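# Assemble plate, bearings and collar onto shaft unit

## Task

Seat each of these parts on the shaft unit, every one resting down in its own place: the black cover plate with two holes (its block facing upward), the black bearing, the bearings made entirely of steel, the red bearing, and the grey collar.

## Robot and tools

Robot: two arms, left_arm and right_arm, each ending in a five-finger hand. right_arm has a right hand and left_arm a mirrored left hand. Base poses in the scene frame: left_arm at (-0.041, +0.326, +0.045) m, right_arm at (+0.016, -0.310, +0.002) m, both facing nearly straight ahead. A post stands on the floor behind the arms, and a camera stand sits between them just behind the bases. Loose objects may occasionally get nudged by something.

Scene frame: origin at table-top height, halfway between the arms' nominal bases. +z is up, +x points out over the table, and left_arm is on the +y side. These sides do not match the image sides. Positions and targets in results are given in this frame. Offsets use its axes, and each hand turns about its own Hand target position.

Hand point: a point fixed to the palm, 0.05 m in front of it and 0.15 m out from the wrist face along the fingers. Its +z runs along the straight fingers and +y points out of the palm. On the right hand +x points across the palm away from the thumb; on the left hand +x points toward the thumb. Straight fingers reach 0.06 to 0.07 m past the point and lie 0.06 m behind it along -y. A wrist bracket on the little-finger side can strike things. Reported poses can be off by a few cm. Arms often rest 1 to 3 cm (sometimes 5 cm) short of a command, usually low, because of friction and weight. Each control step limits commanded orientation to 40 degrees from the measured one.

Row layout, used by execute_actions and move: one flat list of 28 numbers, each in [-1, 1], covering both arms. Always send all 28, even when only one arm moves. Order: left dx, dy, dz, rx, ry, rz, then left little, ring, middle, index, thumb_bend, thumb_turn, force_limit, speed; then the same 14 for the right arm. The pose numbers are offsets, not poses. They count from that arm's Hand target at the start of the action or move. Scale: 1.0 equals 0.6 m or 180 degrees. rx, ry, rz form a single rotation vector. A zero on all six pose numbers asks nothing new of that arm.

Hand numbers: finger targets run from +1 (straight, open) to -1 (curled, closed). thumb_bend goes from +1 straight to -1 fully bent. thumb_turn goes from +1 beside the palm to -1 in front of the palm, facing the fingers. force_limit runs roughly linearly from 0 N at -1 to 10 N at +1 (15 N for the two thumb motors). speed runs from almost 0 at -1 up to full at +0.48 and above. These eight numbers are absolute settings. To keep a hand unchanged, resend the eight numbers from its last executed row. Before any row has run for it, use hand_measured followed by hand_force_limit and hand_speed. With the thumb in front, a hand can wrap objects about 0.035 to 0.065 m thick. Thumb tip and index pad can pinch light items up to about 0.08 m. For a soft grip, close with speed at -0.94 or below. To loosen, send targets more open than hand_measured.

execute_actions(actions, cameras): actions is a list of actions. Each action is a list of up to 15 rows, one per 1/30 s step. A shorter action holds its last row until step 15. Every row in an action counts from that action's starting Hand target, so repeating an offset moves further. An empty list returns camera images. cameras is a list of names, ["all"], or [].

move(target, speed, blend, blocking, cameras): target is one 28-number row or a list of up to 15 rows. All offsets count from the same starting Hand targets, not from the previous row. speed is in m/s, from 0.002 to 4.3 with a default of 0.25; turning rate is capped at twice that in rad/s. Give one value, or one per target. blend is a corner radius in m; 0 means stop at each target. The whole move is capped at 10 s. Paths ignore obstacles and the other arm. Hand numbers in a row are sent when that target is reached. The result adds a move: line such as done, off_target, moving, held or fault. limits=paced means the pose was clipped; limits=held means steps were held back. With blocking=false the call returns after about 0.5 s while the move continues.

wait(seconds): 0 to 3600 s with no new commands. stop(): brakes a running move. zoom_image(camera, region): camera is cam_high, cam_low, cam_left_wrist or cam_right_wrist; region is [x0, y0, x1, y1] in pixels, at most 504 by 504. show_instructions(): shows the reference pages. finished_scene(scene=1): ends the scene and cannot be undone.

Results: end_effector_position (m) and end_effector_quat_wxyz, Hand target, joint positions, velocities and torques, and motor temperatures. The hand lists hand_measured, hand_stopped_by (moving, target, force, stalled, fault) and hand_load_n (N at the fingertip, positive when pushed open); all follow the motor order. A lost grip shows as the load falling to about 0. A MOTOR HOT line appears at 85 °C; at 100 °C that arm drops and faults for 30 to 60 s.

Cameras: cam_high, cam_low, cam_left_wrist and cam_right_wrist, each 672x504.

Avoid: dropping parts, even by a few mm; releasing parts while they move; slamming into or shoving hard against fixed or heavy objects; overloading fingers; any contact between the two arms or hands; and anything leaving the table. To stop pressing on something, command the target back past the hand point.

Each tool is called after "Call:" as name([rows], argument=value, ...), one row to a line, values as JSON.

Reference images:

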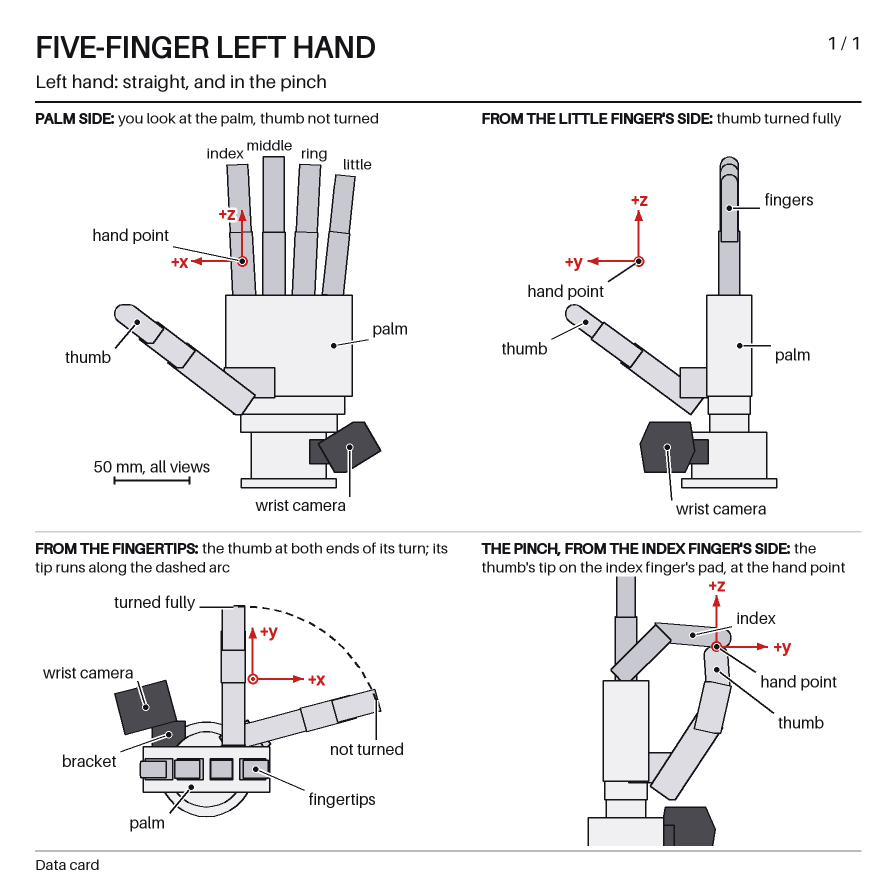

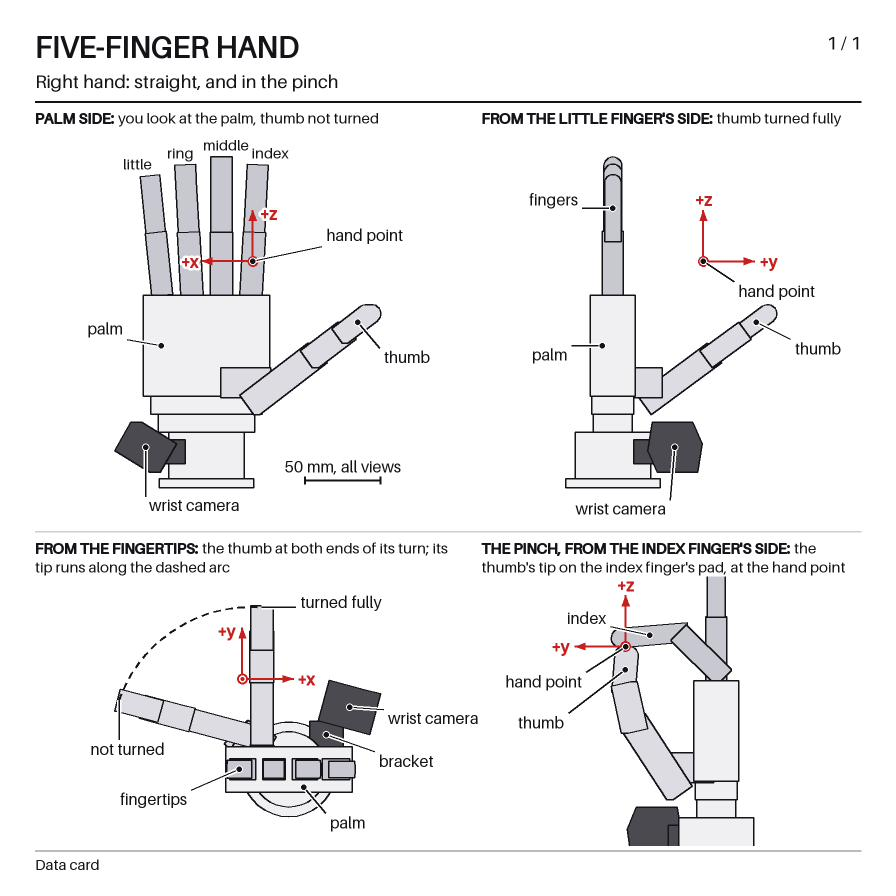

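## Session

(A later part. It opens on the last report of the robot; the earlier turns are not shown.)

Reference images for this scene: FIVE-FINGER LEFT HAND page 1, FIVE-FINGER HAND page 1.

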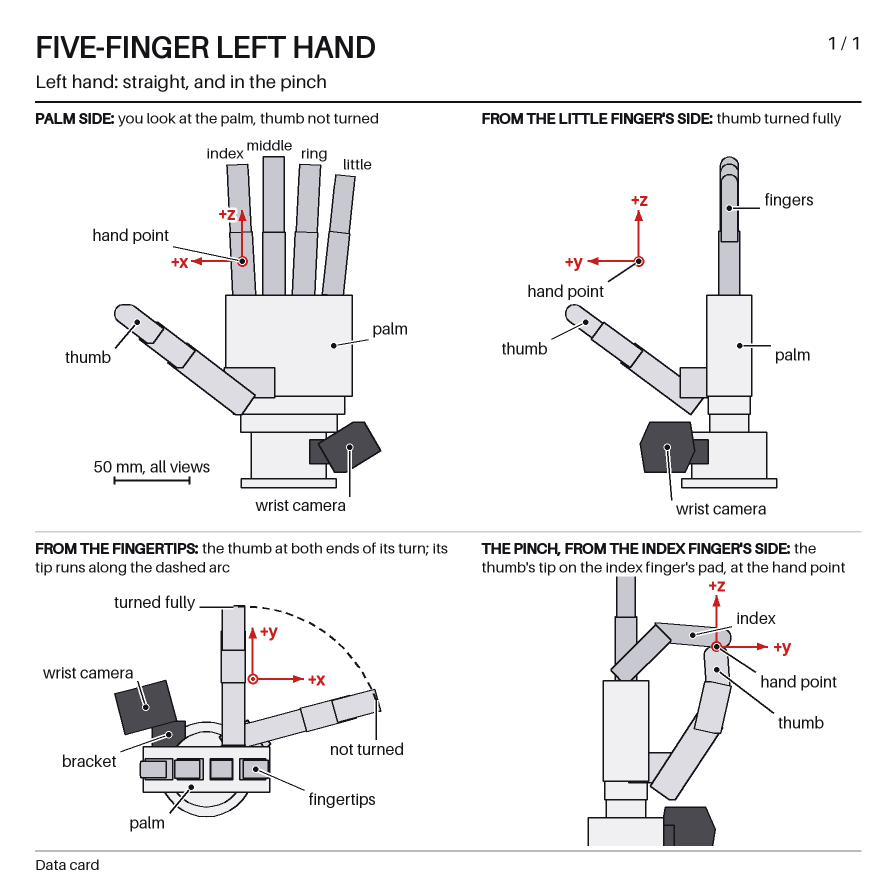

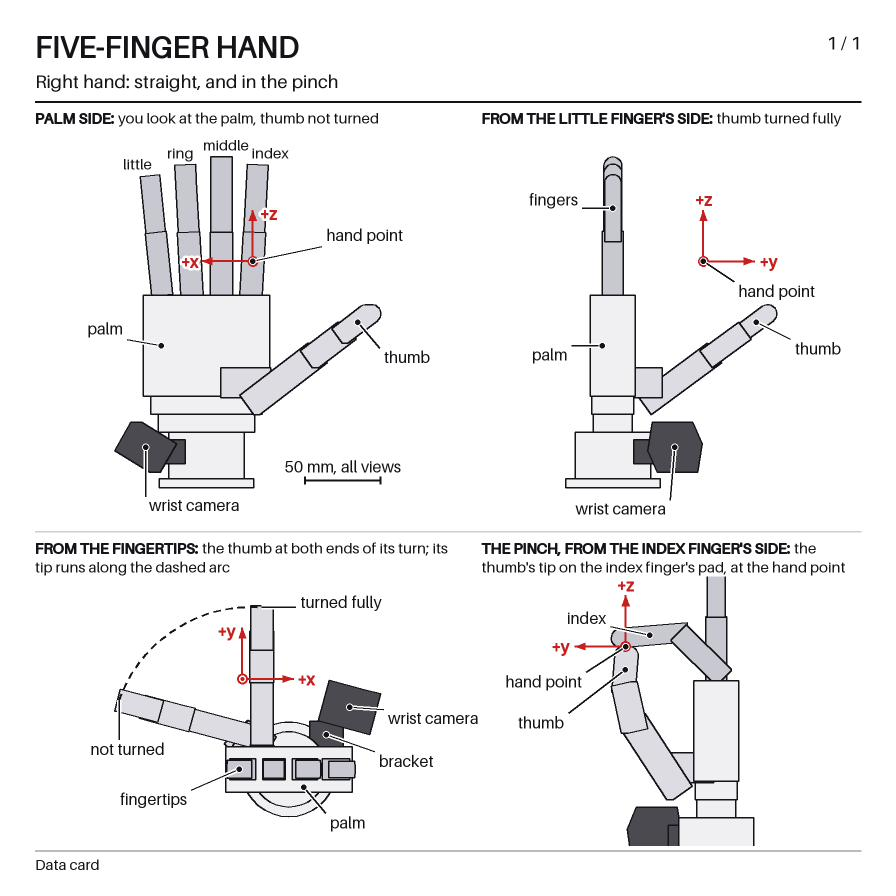

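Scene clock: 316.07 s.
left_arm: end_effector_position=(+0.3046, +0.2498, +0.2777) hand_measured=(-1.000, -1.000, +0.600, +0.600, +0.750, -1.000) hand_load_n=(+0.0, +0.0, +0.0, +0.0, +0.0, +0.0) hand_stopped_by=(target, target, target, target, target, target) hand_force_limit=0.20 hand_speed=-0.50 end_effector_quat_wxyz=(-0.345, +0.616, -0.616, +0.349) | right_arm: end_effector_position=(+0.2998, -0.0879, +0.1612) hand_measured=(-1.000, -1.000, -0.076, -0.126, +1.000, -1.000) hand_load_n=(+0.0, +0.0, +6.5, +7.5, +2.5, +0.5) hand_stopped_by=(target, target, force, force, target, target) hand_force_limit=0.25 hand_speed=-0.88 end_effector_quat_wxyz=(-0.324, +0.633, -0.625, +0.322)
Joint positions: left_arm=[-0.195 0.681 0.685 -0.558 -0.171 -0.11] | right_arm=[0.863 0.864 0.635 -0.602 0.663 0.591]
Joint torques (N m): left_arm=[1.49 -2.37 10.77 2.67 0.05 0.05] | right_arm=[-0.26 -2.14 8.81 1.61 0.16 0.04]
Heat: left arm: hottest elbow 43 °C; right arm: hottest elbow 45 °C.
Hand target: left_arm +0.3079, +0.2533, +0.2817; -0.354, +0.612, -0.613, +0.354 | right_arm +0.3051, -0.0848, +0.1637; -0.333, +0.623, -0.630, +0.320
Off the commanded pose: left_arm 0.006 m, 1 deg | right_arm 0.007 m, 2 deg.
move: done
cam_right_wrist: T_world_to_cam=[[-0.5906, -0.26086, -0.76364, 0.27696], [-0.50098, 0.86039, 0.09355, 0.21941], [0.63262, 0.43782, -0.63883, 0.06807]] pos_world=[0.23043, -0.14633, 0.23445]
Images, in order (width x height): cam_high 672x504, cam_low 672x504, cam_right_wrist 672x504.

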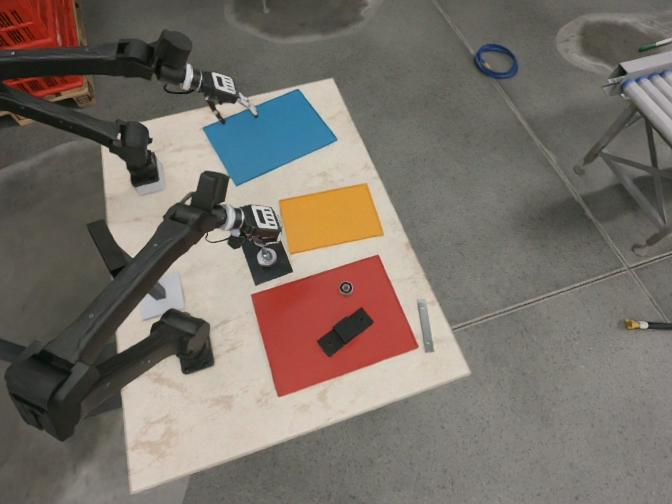

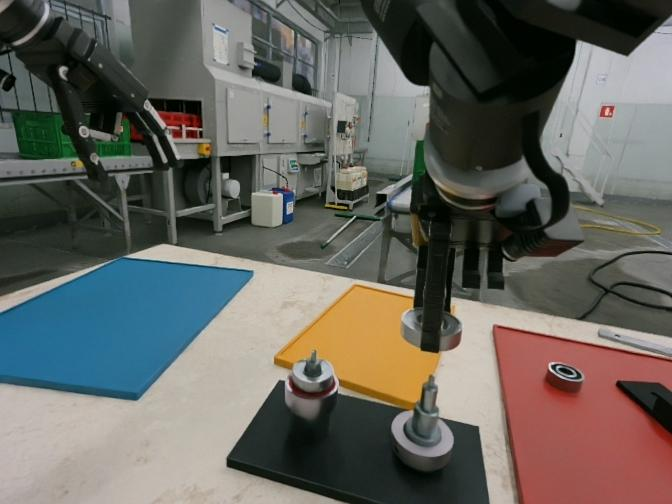

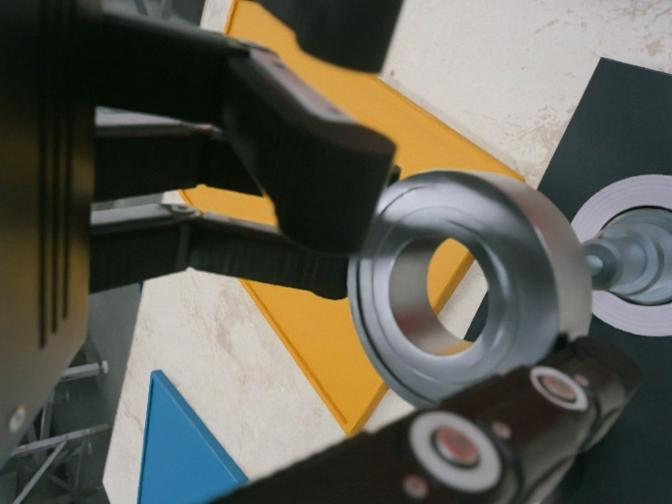

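Call:
move(target=[0,0,0,0,0,0,-1,-1,0.6,0.6,0.75,-1,0.2,-0.5,-0.016,-0.010,-0.035,0,0,0,-1,-1,-0.12,-0.18,1,-1,0.25,-0.88], speed=[0.05], cameras=["cam_low","cam_right_wrist"])

Call:
zoom_image(camera="cam_low", region=[360, 300, 540, 480])

Call:
zoom_image(camera="cam_right_wrist", region=[320, 100, 672, 440])

Scene clock: 317.43 s.
left_arm: end_effector_position=(+0.3046, +0.2498, +0.2777) hand_measured=(-1.000, -1.000, +0.600, +0.600, +0.750, -1.000) hand_load_n=(+0.0, +0.0, +0.0, +0.0, +0.0, +0.0) hand_stopped_by=(target, target, target, target, target, target) hand_force_limit=0.20 hand_speed=-0.50 end_effector_quat_wxyz=(-0.345, +0.616, -0.616, +0.349) | right_arm: end_effector_position=(+0.2927, -0.0966, +0.1343) hand_measured=(-1.000, -1.000, -0.076, -0.126, +1.000, -1.000) hand_load_n=(+0.0, +0.0, +6.5, +7.5, +2.5, +0.5) hand_stopped_by=(target, target, force, force, target, target) hand_force_limit=0.25 hand_speed=-0.88 end_effector_quat_wxyz=(-0.315, +0.634, -0.628, +0.322)
Joint positions: left_arm=[-0.195 0.681 0.685 -0.558 -0.171 -0.11] | right_arm=[0.863 0.864 0.571 -0.564 0.665 0.602]
Joint torques (N m): left_arm=[1.9 -1.9 11.1 2.76 0.02 0.07] | right_arm=[0.85 -3.31 8.61 1.59 0.41 0.05]
Heat: left arm: hottest elbow 43 °C; right arm: hottest elbow 45 °C.
Hand target: left_arm +0.3079, +0.2533, +0.2817; -0.354, +0.612, -0.613, +0.354 | right_arm +0.2955, -0.0908, +0.1426; -0.333, +0.623, -0.630, +0.320
Off the commanded pose: left_arm 0.006 m, 1 deg | right_arm 0.011 m, 3 deg.
move: off_target (right_arm)
cam_right_wrist: T_world_to_cam=[[-0.60397, -0.26467, -0.75178, 0.25186], [-0.49247, 0.86557, 0.09091, 0.22418], [0.62665, 0.42514, -0.65312, 0.06169]] pos_world=[0.22386, -0.15361, 0.20925]

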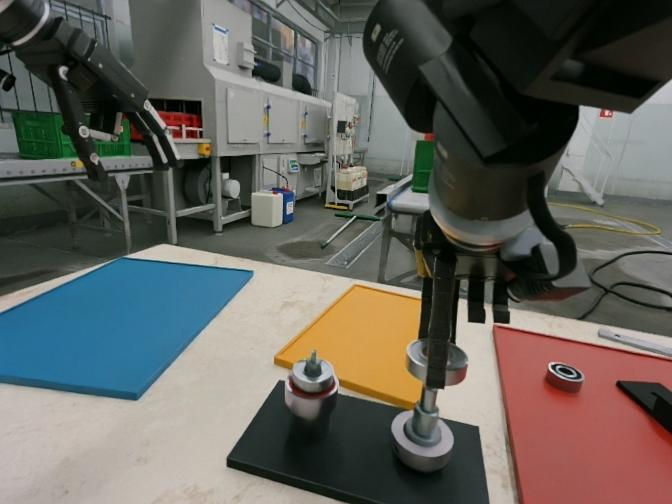

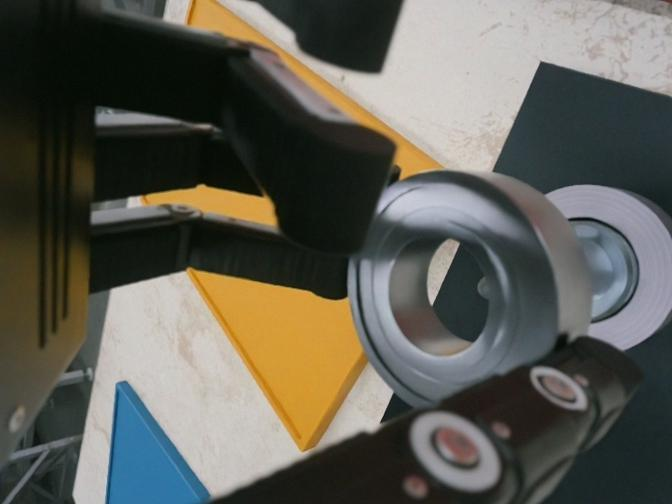

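Scaled by 2.800.

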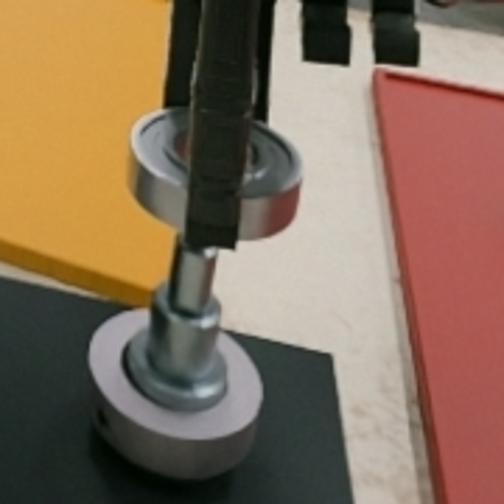

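Scaled by 1.432.

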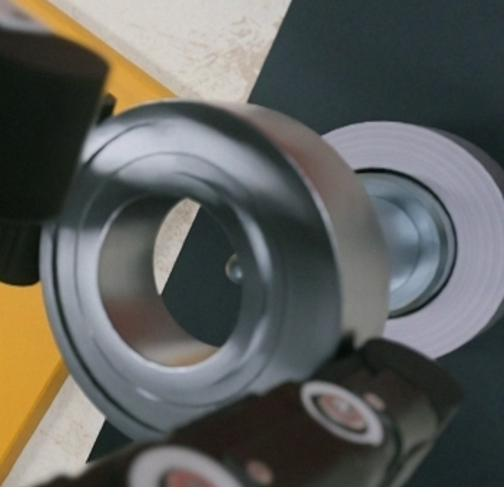

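Call:
move(target=[0,0,0,0,0,0,-1,-1,0.6,0.6,0.75,-1,0.2,-0.5,-0.002,0.004,-0.035,0,0,0,-1,-1,-0.12,-0.18,1,-1,0.25,-0.88], speed=[0.05], cameras=["cam_low","cam_right_wrist"])

Call:
zoom_image(camera="cam_low", region=[360, 300, 540, 480])

Call:
zoom_image(camera="cam_right_wrist", region=[320, 100, 672, 440])

Scene clock: 320.37 s.
left_arm: end_effector_position=(+0.3046, +0.2498, +0.2777) hand_measured=(-1.000, -1.000, +0.600, +0.600, +0.750, -1.000) hand_load_n=(+0.0, +0.0, +0.0, +0.0, +0.0, +0.0) hand_stopped_by=(target, target, target, target, target, target) hand_force_limit=0.20 hand_speed=-0.50 end_effector_quat_wxyz=(-0.345, +0.616, -0.616, +0.349) | right_arm: end_effector_position=(+0.2915, -0.0944, +0.1189) hand_measured=(-1.000, -1.000, -0.076, -0.126, +1.000, -1.000) hand_load_n=(+0.0, +0.5, +6.5, +7.5, +2.5, +0.5) hand_stopped_by=(target, target, force, force, target, target) hand_force_limit=0.25 hand_speed=-0.88 end_effector_quat_wxyz=(-0.322, +0.630, -0.629, +0.322)
Joint positions: left_arm=[-0.195 0.681 0.685 -0.558 -0.171 -0.11] | right_arm=[0.873 0.876 0.528 -0.497 0.672 0.612]
Joint torques (N m): left_arm=[1.38 -2.37 10.85 2.45 0.05 0.02] | right_arm=[0.91 -2.02 8.5 1.63 0.41 0.06]
Heat: left arm: hottest elbow 43 °C; right arm: hottest elbow 44 °C.
Hand target: left_arm +0.3079, +0.2533, +0.2817; -0.354, +0.612, -0.613, +0.354 | right_arm +0.2942, -0.0883, +0.1216; -0.334, +0.623, -0.630, +0.320
Off the commanded pose: left_arm 0.006 m, 1 deg | right_arm 0.007 m, 2 deg.
move: done
cam_right_wrist: T_world_to_cam=[[-0.59546, -0.25422, -0.76211, 0.2399], [-0.49312, 0.86455, 0.0969, 0.22246], [0.63424, 0.43351, -0.64016, 0.04841]] pos_world=[0.22185, -0.15232, 0.19226]

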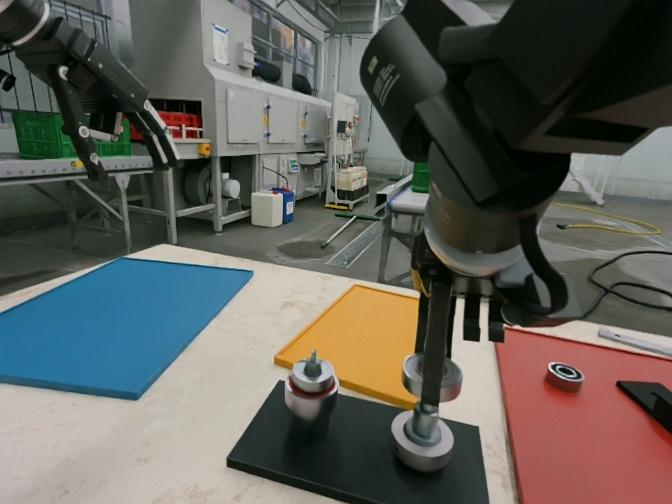

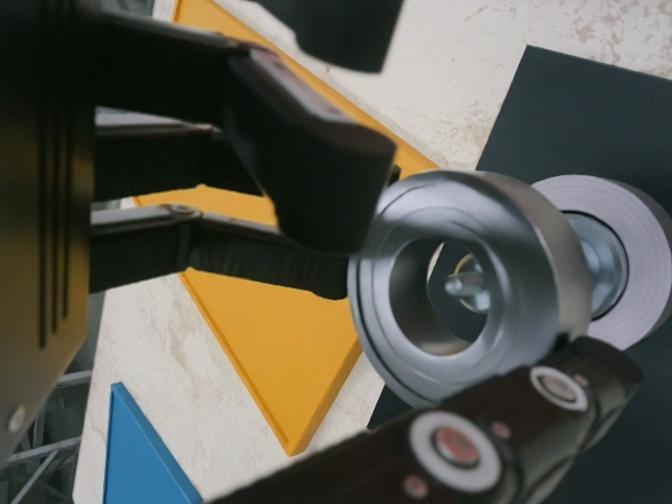

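Scaled by 2.800.

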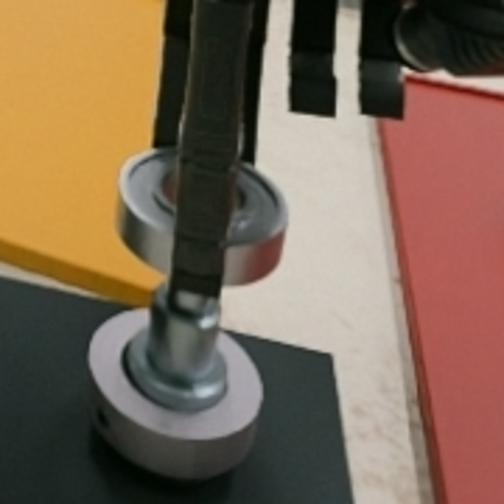

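Scaled by 1.432.

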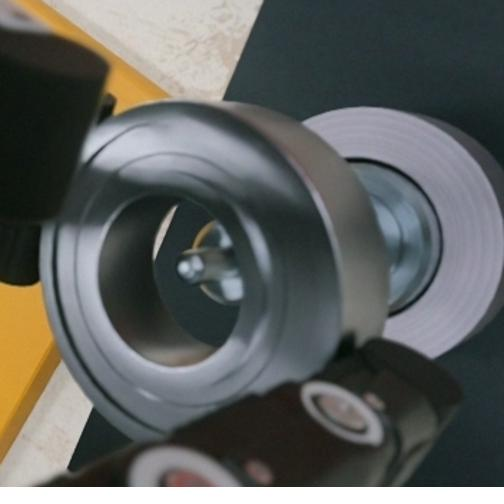

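Call:
zoom_image(camera="cam_right_wrist", region=[340, 160, 600, 420])

Scaled by 1.938.

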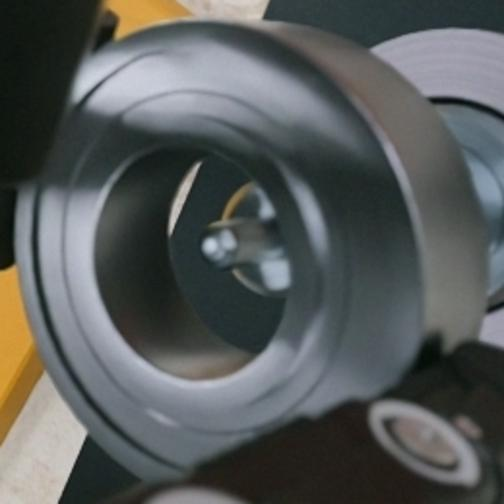

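Call:
zoom_image(camera="cam_low", region=[385, 340, 475, 480])

Call:
execute_actions(actions=[])

Call:
zoom_image(camera="cam_high", region=[230, 210, 310, 290])

Scaled by 3.600.

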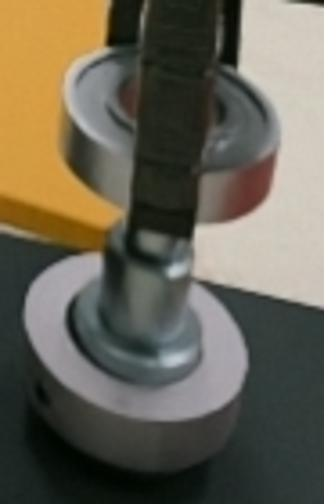

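Scene clock: 323.53 s.
left_arm: end_effector_position=(+0.3046, +0.2498, +0.2777) hand_measured=(-1.000, -1.000, +0.600, +0.600, +0.750, -1.000) hand_load_n=(+0.0, +0.0, +0.0, +0.0, +0.0, +0.0) hand_stopped_by=(target, target, target, target, target, target) hand_force_limit=0.20 hand_speed=-0.50 end_effector_quat_wxyz=(-0.345, +0.616, -0.616, +0.349) | right_arm: end_effector_position=(+0.2915, -0.0944, +0.1189) hand_measured=(-1.000, -1.000, -0.076, -0.126, +1.000, -1.000) hand_load_n=(+0.0, +0.0, +6.5, +7.5, +2.5, +0.5) hand_stopped_by=(target, target, force, force, target, target) hand_force_limit=0.25 hand_speed=-0.88 end_effector_quat_wxyz=(-0.322, +0.630, -0.629, +0.322)
Joint positions: left_arm=[-0.195 0.681 0.685 -0.558 -0.171 -0.11] | right_arm=[0.873 0.876 0.528 -0.497 0.672 0.612]
Joint velocities: within noise
Joint torques (N m): left_arm=[0.97 -1.96 10.8 2.81 0 0.05] | right_arm=[0.97 -2.02 8.47 1.61 0.41 0.05]
Motor temperatures (°C): left_arm=[28 29 43 28 29 28] | right_arm=[32 29 44 28 30 28]
Heat: left arm: hottest elbow 43 °C; right arm: hottest elbow 44 °C.
Hand target: left_arm +0.3079, +0.2533, +0.2817; -0.354, +0.612, -0.613, +0.354 | right_arm +0.2942, -0.0884, +0.1216; -0.334, +0.624, -0.630, +0.320
Off the commanded pose: left_arm 0.006 m, 1 deg | right_arm 0.007 m, 2 deg.
camera_calibration:
cam_left_wrist: T_world_to_cam=[[0.4895, -0.25296, 0.83451, -0.32058], [-0.54546, -0.83548, 0.06669, 0.36036], [0.68034, -0.48784, -0.54695, 0.18489]] pos_world=[0.2277, 0.31018, 0.34462]
cam_right_wrist: T_world_to_cam=[[-0.59546, -0.25422, -0.76211, 0.2399], [-0.49312, 0.86455, 0.0969, 0.22246], [0.63424, 0.43351, -0.64016, 0.04841]] pos_world=[0.22185, -0.15232, 0.19226]

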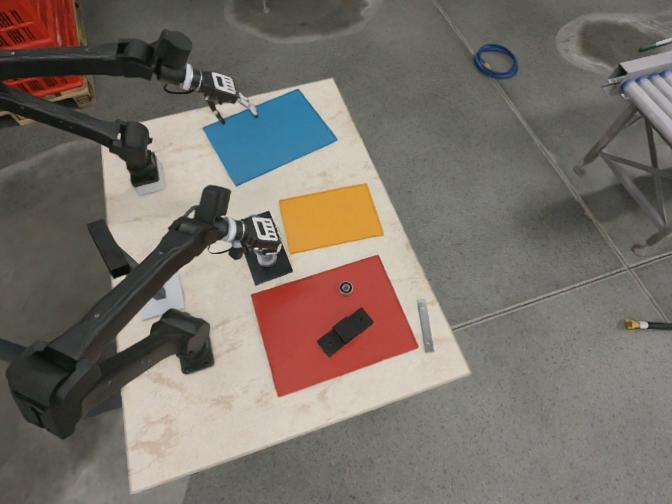

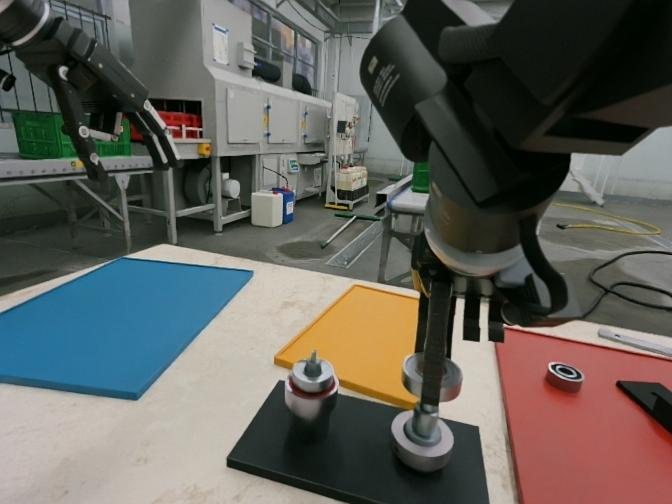

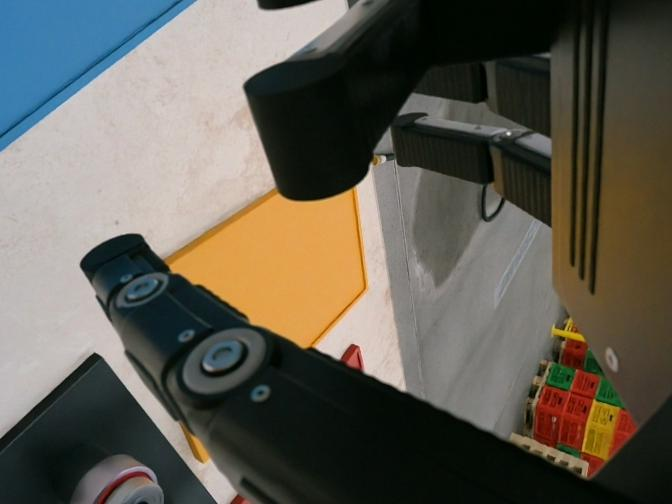

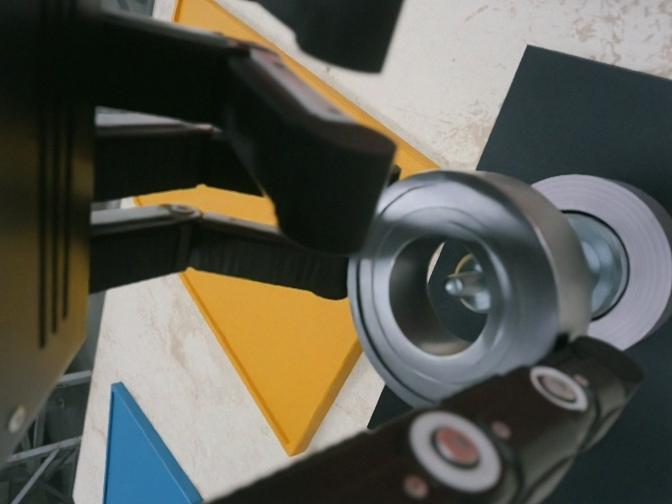

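Scaled by 6.300.

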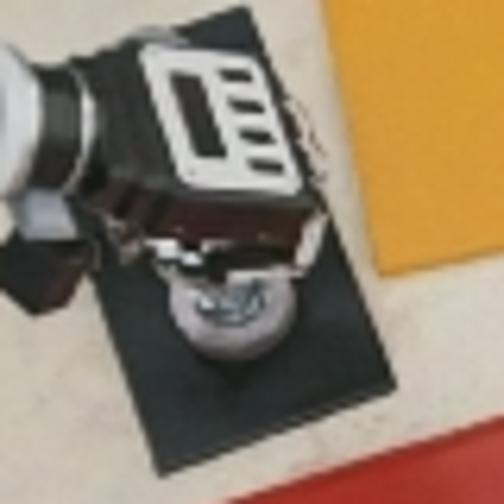

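Call:
move(target=[0,0,0,0,0,0,-1,-1,0.6,0.6,0.75,-1,0.2,-0.5,0.0,-0.0015,-0.022,0,0,0,-1,-1,-0.12,-0.18,1,-1,0.25,-0.88], speed=[0.05], cameras=["cam_low","cam_right_wrist","cam_high"])

Call:
zoom_image(camera="cam_low", region=[385, 340, 475, 480])

Call:
zoom_image(camera="cam_right_wrist", region=[340, 160, 600, 420])

Scene clock: 330.43 s.
left_arm: end_effector_position=(+0.3046, +0.2498, +0.2777) hand_measured=(-1.000, -1.000, +0.600, +0.600, +0.750, -1.000) hand_load_n=(+0.0, +0.5, +0.0, +0.0, +0.0, +0.5) hand_stopped_by=(target, target, target, target, target, target) hand_force_limit=0.20 hand_speed=-0.50 end_effector_quat_wxyz=(-0.345, +0.616, -0.616, +0.349) | right_arm: end_effector_position=(+0.2911, -0.0948, +0.1054) hand_measured=(-1.000, -1.000, -0.076, -0.126, +1.000, -1.000) hand_load_n=(+0.0, +0.0, +6.5, +7.5, +2.5, +0.5) hand_stopped_by=(target, target, force, force, target, target) hand_force_limit=0.25 hand_speed=-0.88 end_effector_quat_wxyz=(-0.322, +0.630, -0.629, +0.322)
Joint positions: left_arm=[-0.195 0.681 0.685 -0.558 -0.171 -0.11] | right_arm=[0.873 0.894 0.498 -0.449 0.672 0.612]
Joint torques (N m): left_arm=[0.26 -2.32 10.89 2.56 0.05 0.1] | right_arm=[0.73 -2.14 8.39 1.65 0.35 0.03]
Heat: left arm: hottest elbow 43 °C; right arm: hottest elbow 44 °C.
Hand target: left_arm +0.3079, +0.2533, +0.2817; -0.354, +0.612, -0.613, +0.354 | right_arm +0.2942, -0.0892, +0.1084; -0.334, +0.624, -0.630, +0.320
Off the commanded pose: left_arm 0.006 m, 1 deg | right_arm 0.007 m, 1 deg.
move: done
cam_right_wrist: T_world_to_cam=[[-0.59537, -0.25397, -0.76226, 0.22929], [-0.49312, 0.86453, 0.09711, 0.22396], [0.63433, 0.43369, -0.63995, 0.04021]] pos_world=[0.22145, -0.15283, 0.17876]
Images, in order (width x height): cam_high 672x504, cam_low 672x504, cam_right_wrist 672x504.

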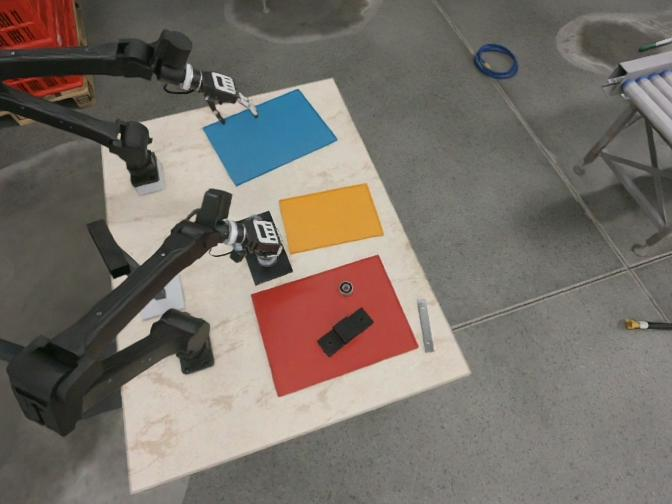

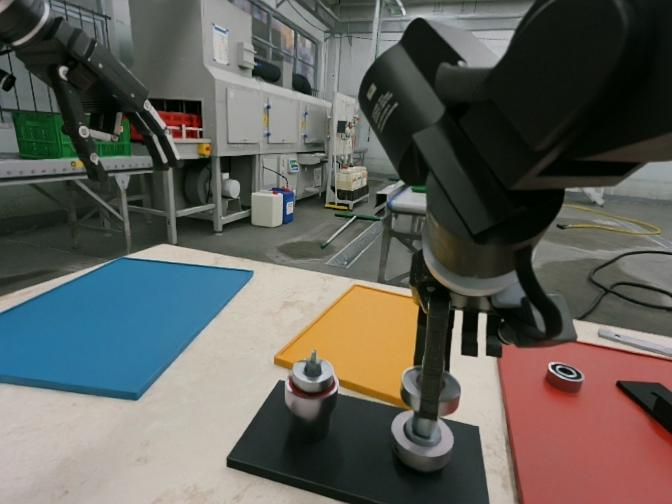

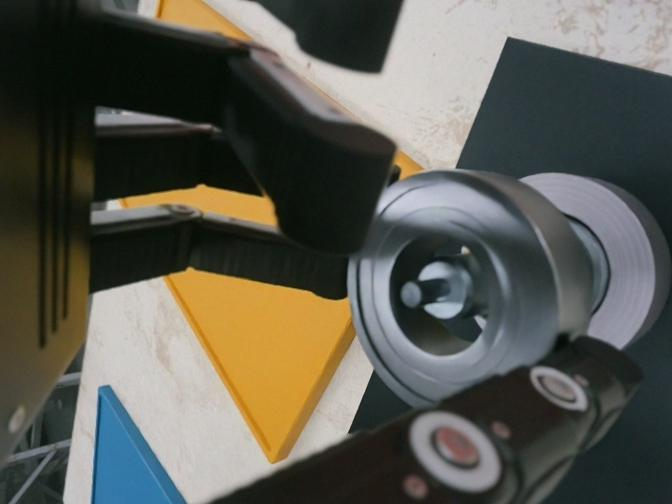

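Scaled by 3.600.

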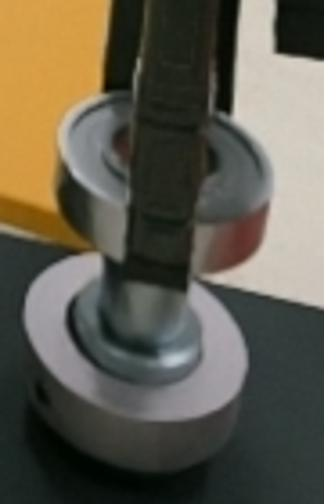

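Scaled by 1.938.

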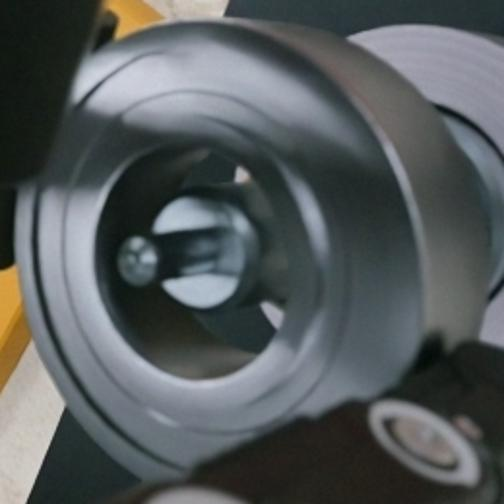

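Call:
move(target=[0,0,0,0,0,0,-1,-1,0.6,0.6,0.75,-1,0.2,-0.5,0.0045,-0.0015,-0.013,0,0,0,-1,-1,-0.12,-0.18,1,-1,0.25,-0.88], speed=[0.05], cameras=["cam_low","cam_right_wrist","cam_high"])

Call:
zoom_image(camera="cam_low", region=[385, 340, 475, 480])

Call:
zoom_image(camera="cam_right_wrist", region=[340, 160, 600, 420])

Scene clock: 337.00 s.
left_arm: end_effector_position=(+0.3046, +0.2498, +0.2777) hand_measured=(-1.000, -1.000, +0.600, +0.600, +0.750, -1.000) hand_load_n=(+0.0, +0.0, -0.5, +0.0, +0.0, +0.0) hand_stopped_by=(target, target, target, target, target, target) hand_force_limit=0.20 hand_speed=-0.50 end_effector_quat_wxyz=(-0.345, +0.616, -0.616, +0.349) | right_arm: end_effector_position=(+0.2924, -0.0928, +0.0983) hand_measured=(-1.000, -1.000, -0.076, -0.126, +1.000, -1.000) hand_load_n=(+0.0, +0.0, +6.5, +7.5, +2.5, +0.5) hand_stopped_by=(target, target, force, force, target, target) hand_force_limit=0.25 hand_speed=-0.88 end_effector_quat_wxyz=(-0.326, +0.629, -0.629, +0.321)
Joint positions: left_arm=[-0.195 0.681 0.685 -0.558 -0.171 -0.11] | right_arm=[0.873 0.91 0.483 -0.411 0.67 0.612]
Joint torques (N m): left_arm=[0.79 -2.26 10.91 2.82 0.05 0.06] | right_arm=[-0.21 -2.2 8.27 1.65 0.17 -0.06]
Heat: left arm: hottest elbow 43 °C; right arm: hottest elbow 43 °C.
Hand target: left_arm +0.3079, +0.2533, +0.2817; -0.354, +0.612, -0.613, +0.354 | right_arm +0.2970, -0.0901, +0.1007; -0.334, +0.623, -0.630, +0.320
Off the commanded pose: left_arm 0.006 m, 1 deg | right_arm 0.006 m, 1 deg.
move: done
cam_right_wrist: T_world_to_cam=[[-0.59245, -0.24997, -0.76584, 0.22505], [-0.49456, 0.86328, 0.10082, 0.22337], [0.63593, 0.43849, -0.63507, 0.03343]] pos_world=[0.22254, -0.15123, 0.17106]
Images, in order (width x height): cam_high 672x504, cam_low 672x504, cam_right_wrist 672x504.

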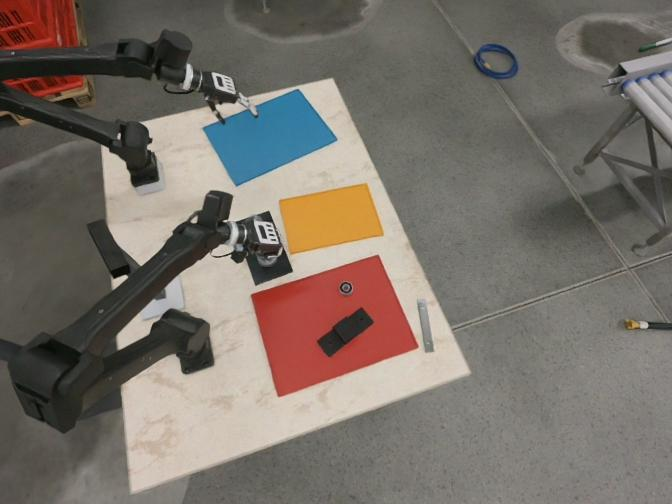

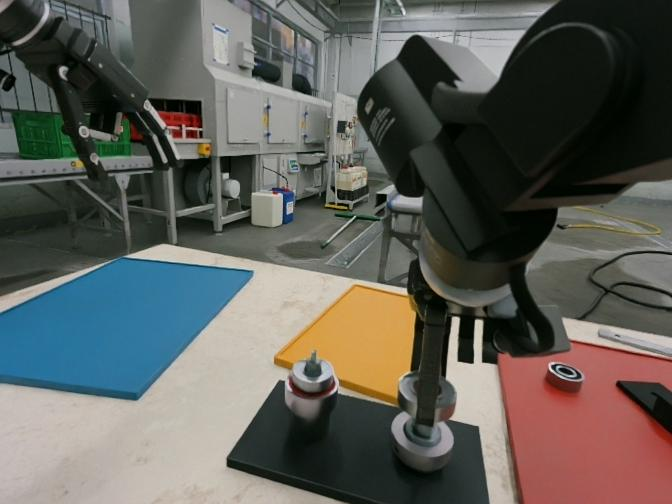

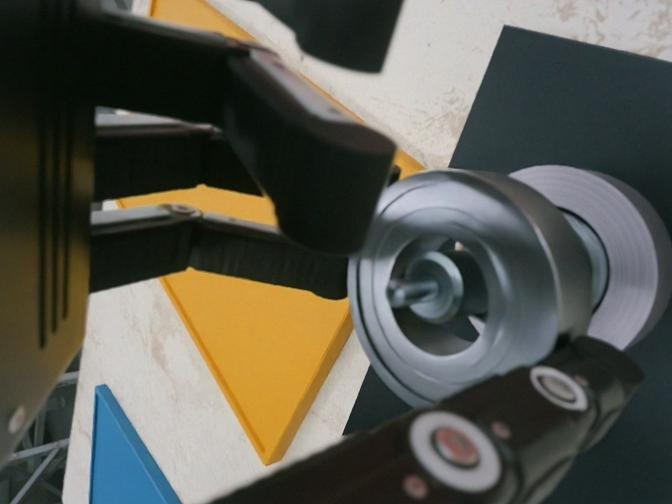

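Scaled by 3.600.

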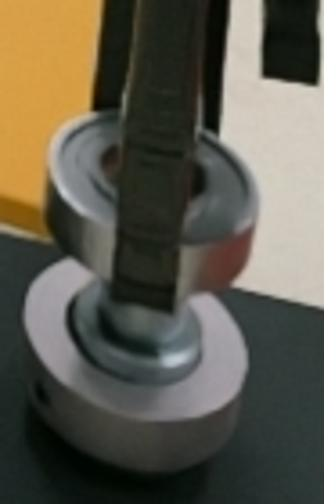

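Scaled by 1.938.

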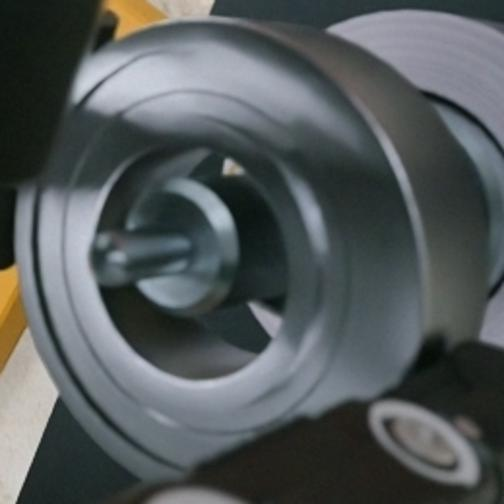

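Call:
move(target=[0,0,0,0,0,0,-1,-1,0.6,0.6,0.75,-1,0.2,-0.5,0.0035,-0.004,-0.007,0,0,0,-1,-1,-0.12,-0.18,1,-1,0.25,-0.88], speed=[0.05], cameras=["cam_low","cam_right_wrist","cam_high"])

Call:
zoom_image(camera="cam_low", region=[385, 340, 475, 480])

Call:
zoom_image(camera="cam_right_wrist", region=[340, 160, 600, 420])

Scene clock: 338.73 s.
left_arm: end_effector_position=(+0.3046, +0.2498, +0.2777) hand_measured=(-1.000, -1.000, +0.600, +0.600, +0.750, -1.000) hand_load_n=(+0.0, +0.0, +0.0, +0.0, +0.0, +0.0) hand_stopped_by=(target, target, target, target, target, target) hand_force_limit=0.20 hand_speed=-0.50 end_effector_quat_wxyz=(-0.345, +0.616, -0.616, +0.349) | right_arm: end_effector_position=(+0.2944, -0.0943, +0.0947) hand_measured=(-1.000, -1.000, -0.076, -0.126, +1.000, -1.000) hand_load_n=(+0.0, +0.0, +6.5, +7.5, +2.5, +0.5) hand_stopped_by=(target, target, force, force, target, target) hand_force_limit=0.25 hand_speed=-0.88 end_effector_quat_wxyz=(-0.327, +0.627, -0.631, +0.319)
Joint positions: left_arm=[-0.195 0.681 0.685 -0.558 -0.171 -0.11] | right_arm=[0.861 0.915 0.473 -0.388 0.662 0.606]
Joint torques (N m): left_arm=[0.79 -2.55 10.91 2.61 0.04 0.06] | right_arm=[-0.21 -2.08 8.2 1.65 0.15 -0.11]
Heat: left arm: hottest elbow 43 °C; right arm: hottest elbow 43 °C.
Hand target: left_arm +0.3079, +0.2533, +0.2817; -0.354, +0.612, -0.613, +0.354 | right_arm +0.2990, -0.0926, +0.0964; -0.333, +0.624, -0.630, +0.320
Off the commanded pose: left_arm 0.006 m, 1 deg | right_arm 0.005 m, 1 deg.
move: done
cam_right_wrist: T_world_to_cam=[[-0.59278, -0.24391, -0.76755, 0.22389], [-0.4924, 0.86392, 0.10575, 0.22501], [0.6373, 0.44063, -0.63221, 0.03008]] pos_world=[0.22434, -0.15304, 0.16707]
Images, in order (width x height): cam_high 672x504, cam_low 672x504, cam_right_wrist 672x504.

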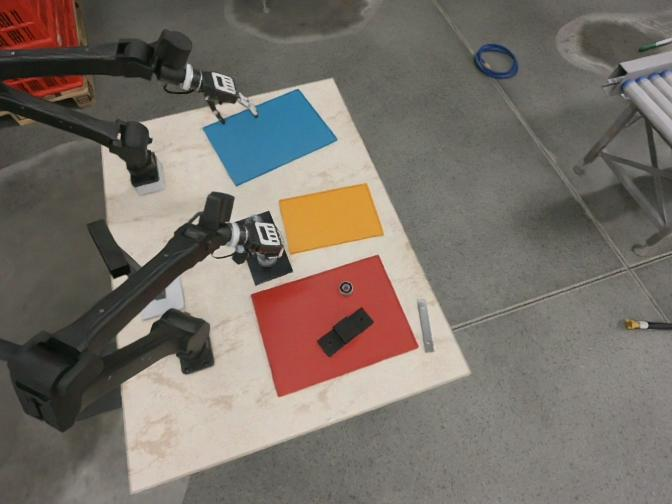

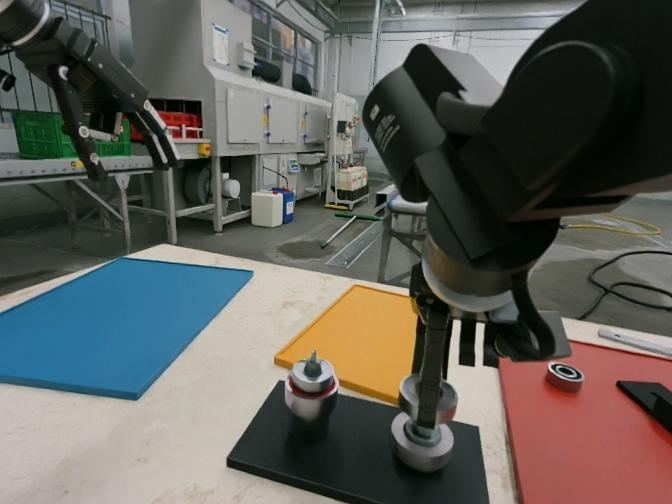

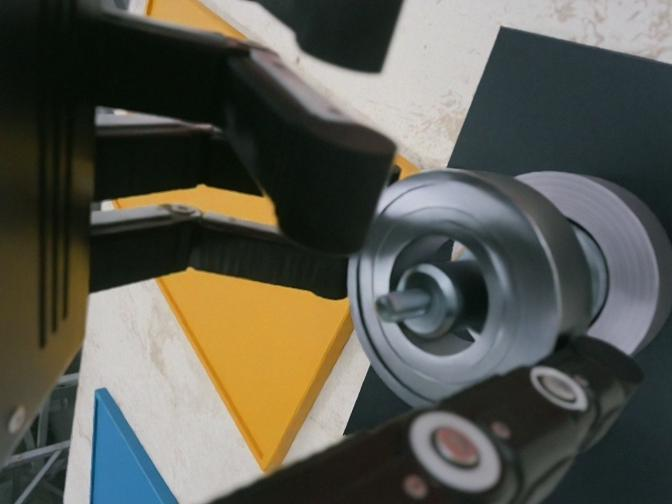

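Scaled by 3.600.

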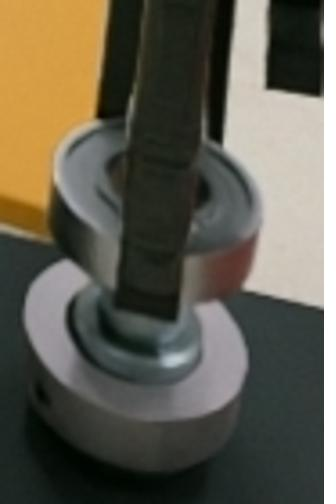

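Scaled by 1.938.

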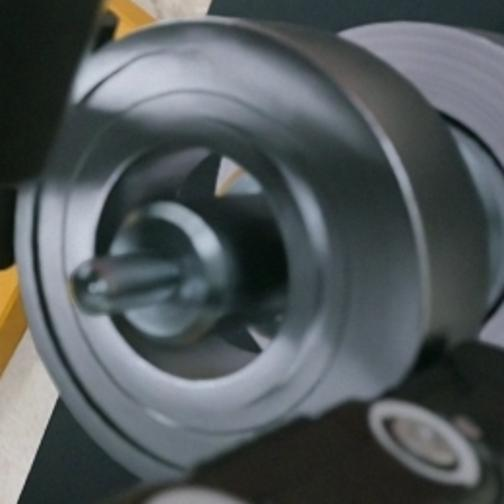

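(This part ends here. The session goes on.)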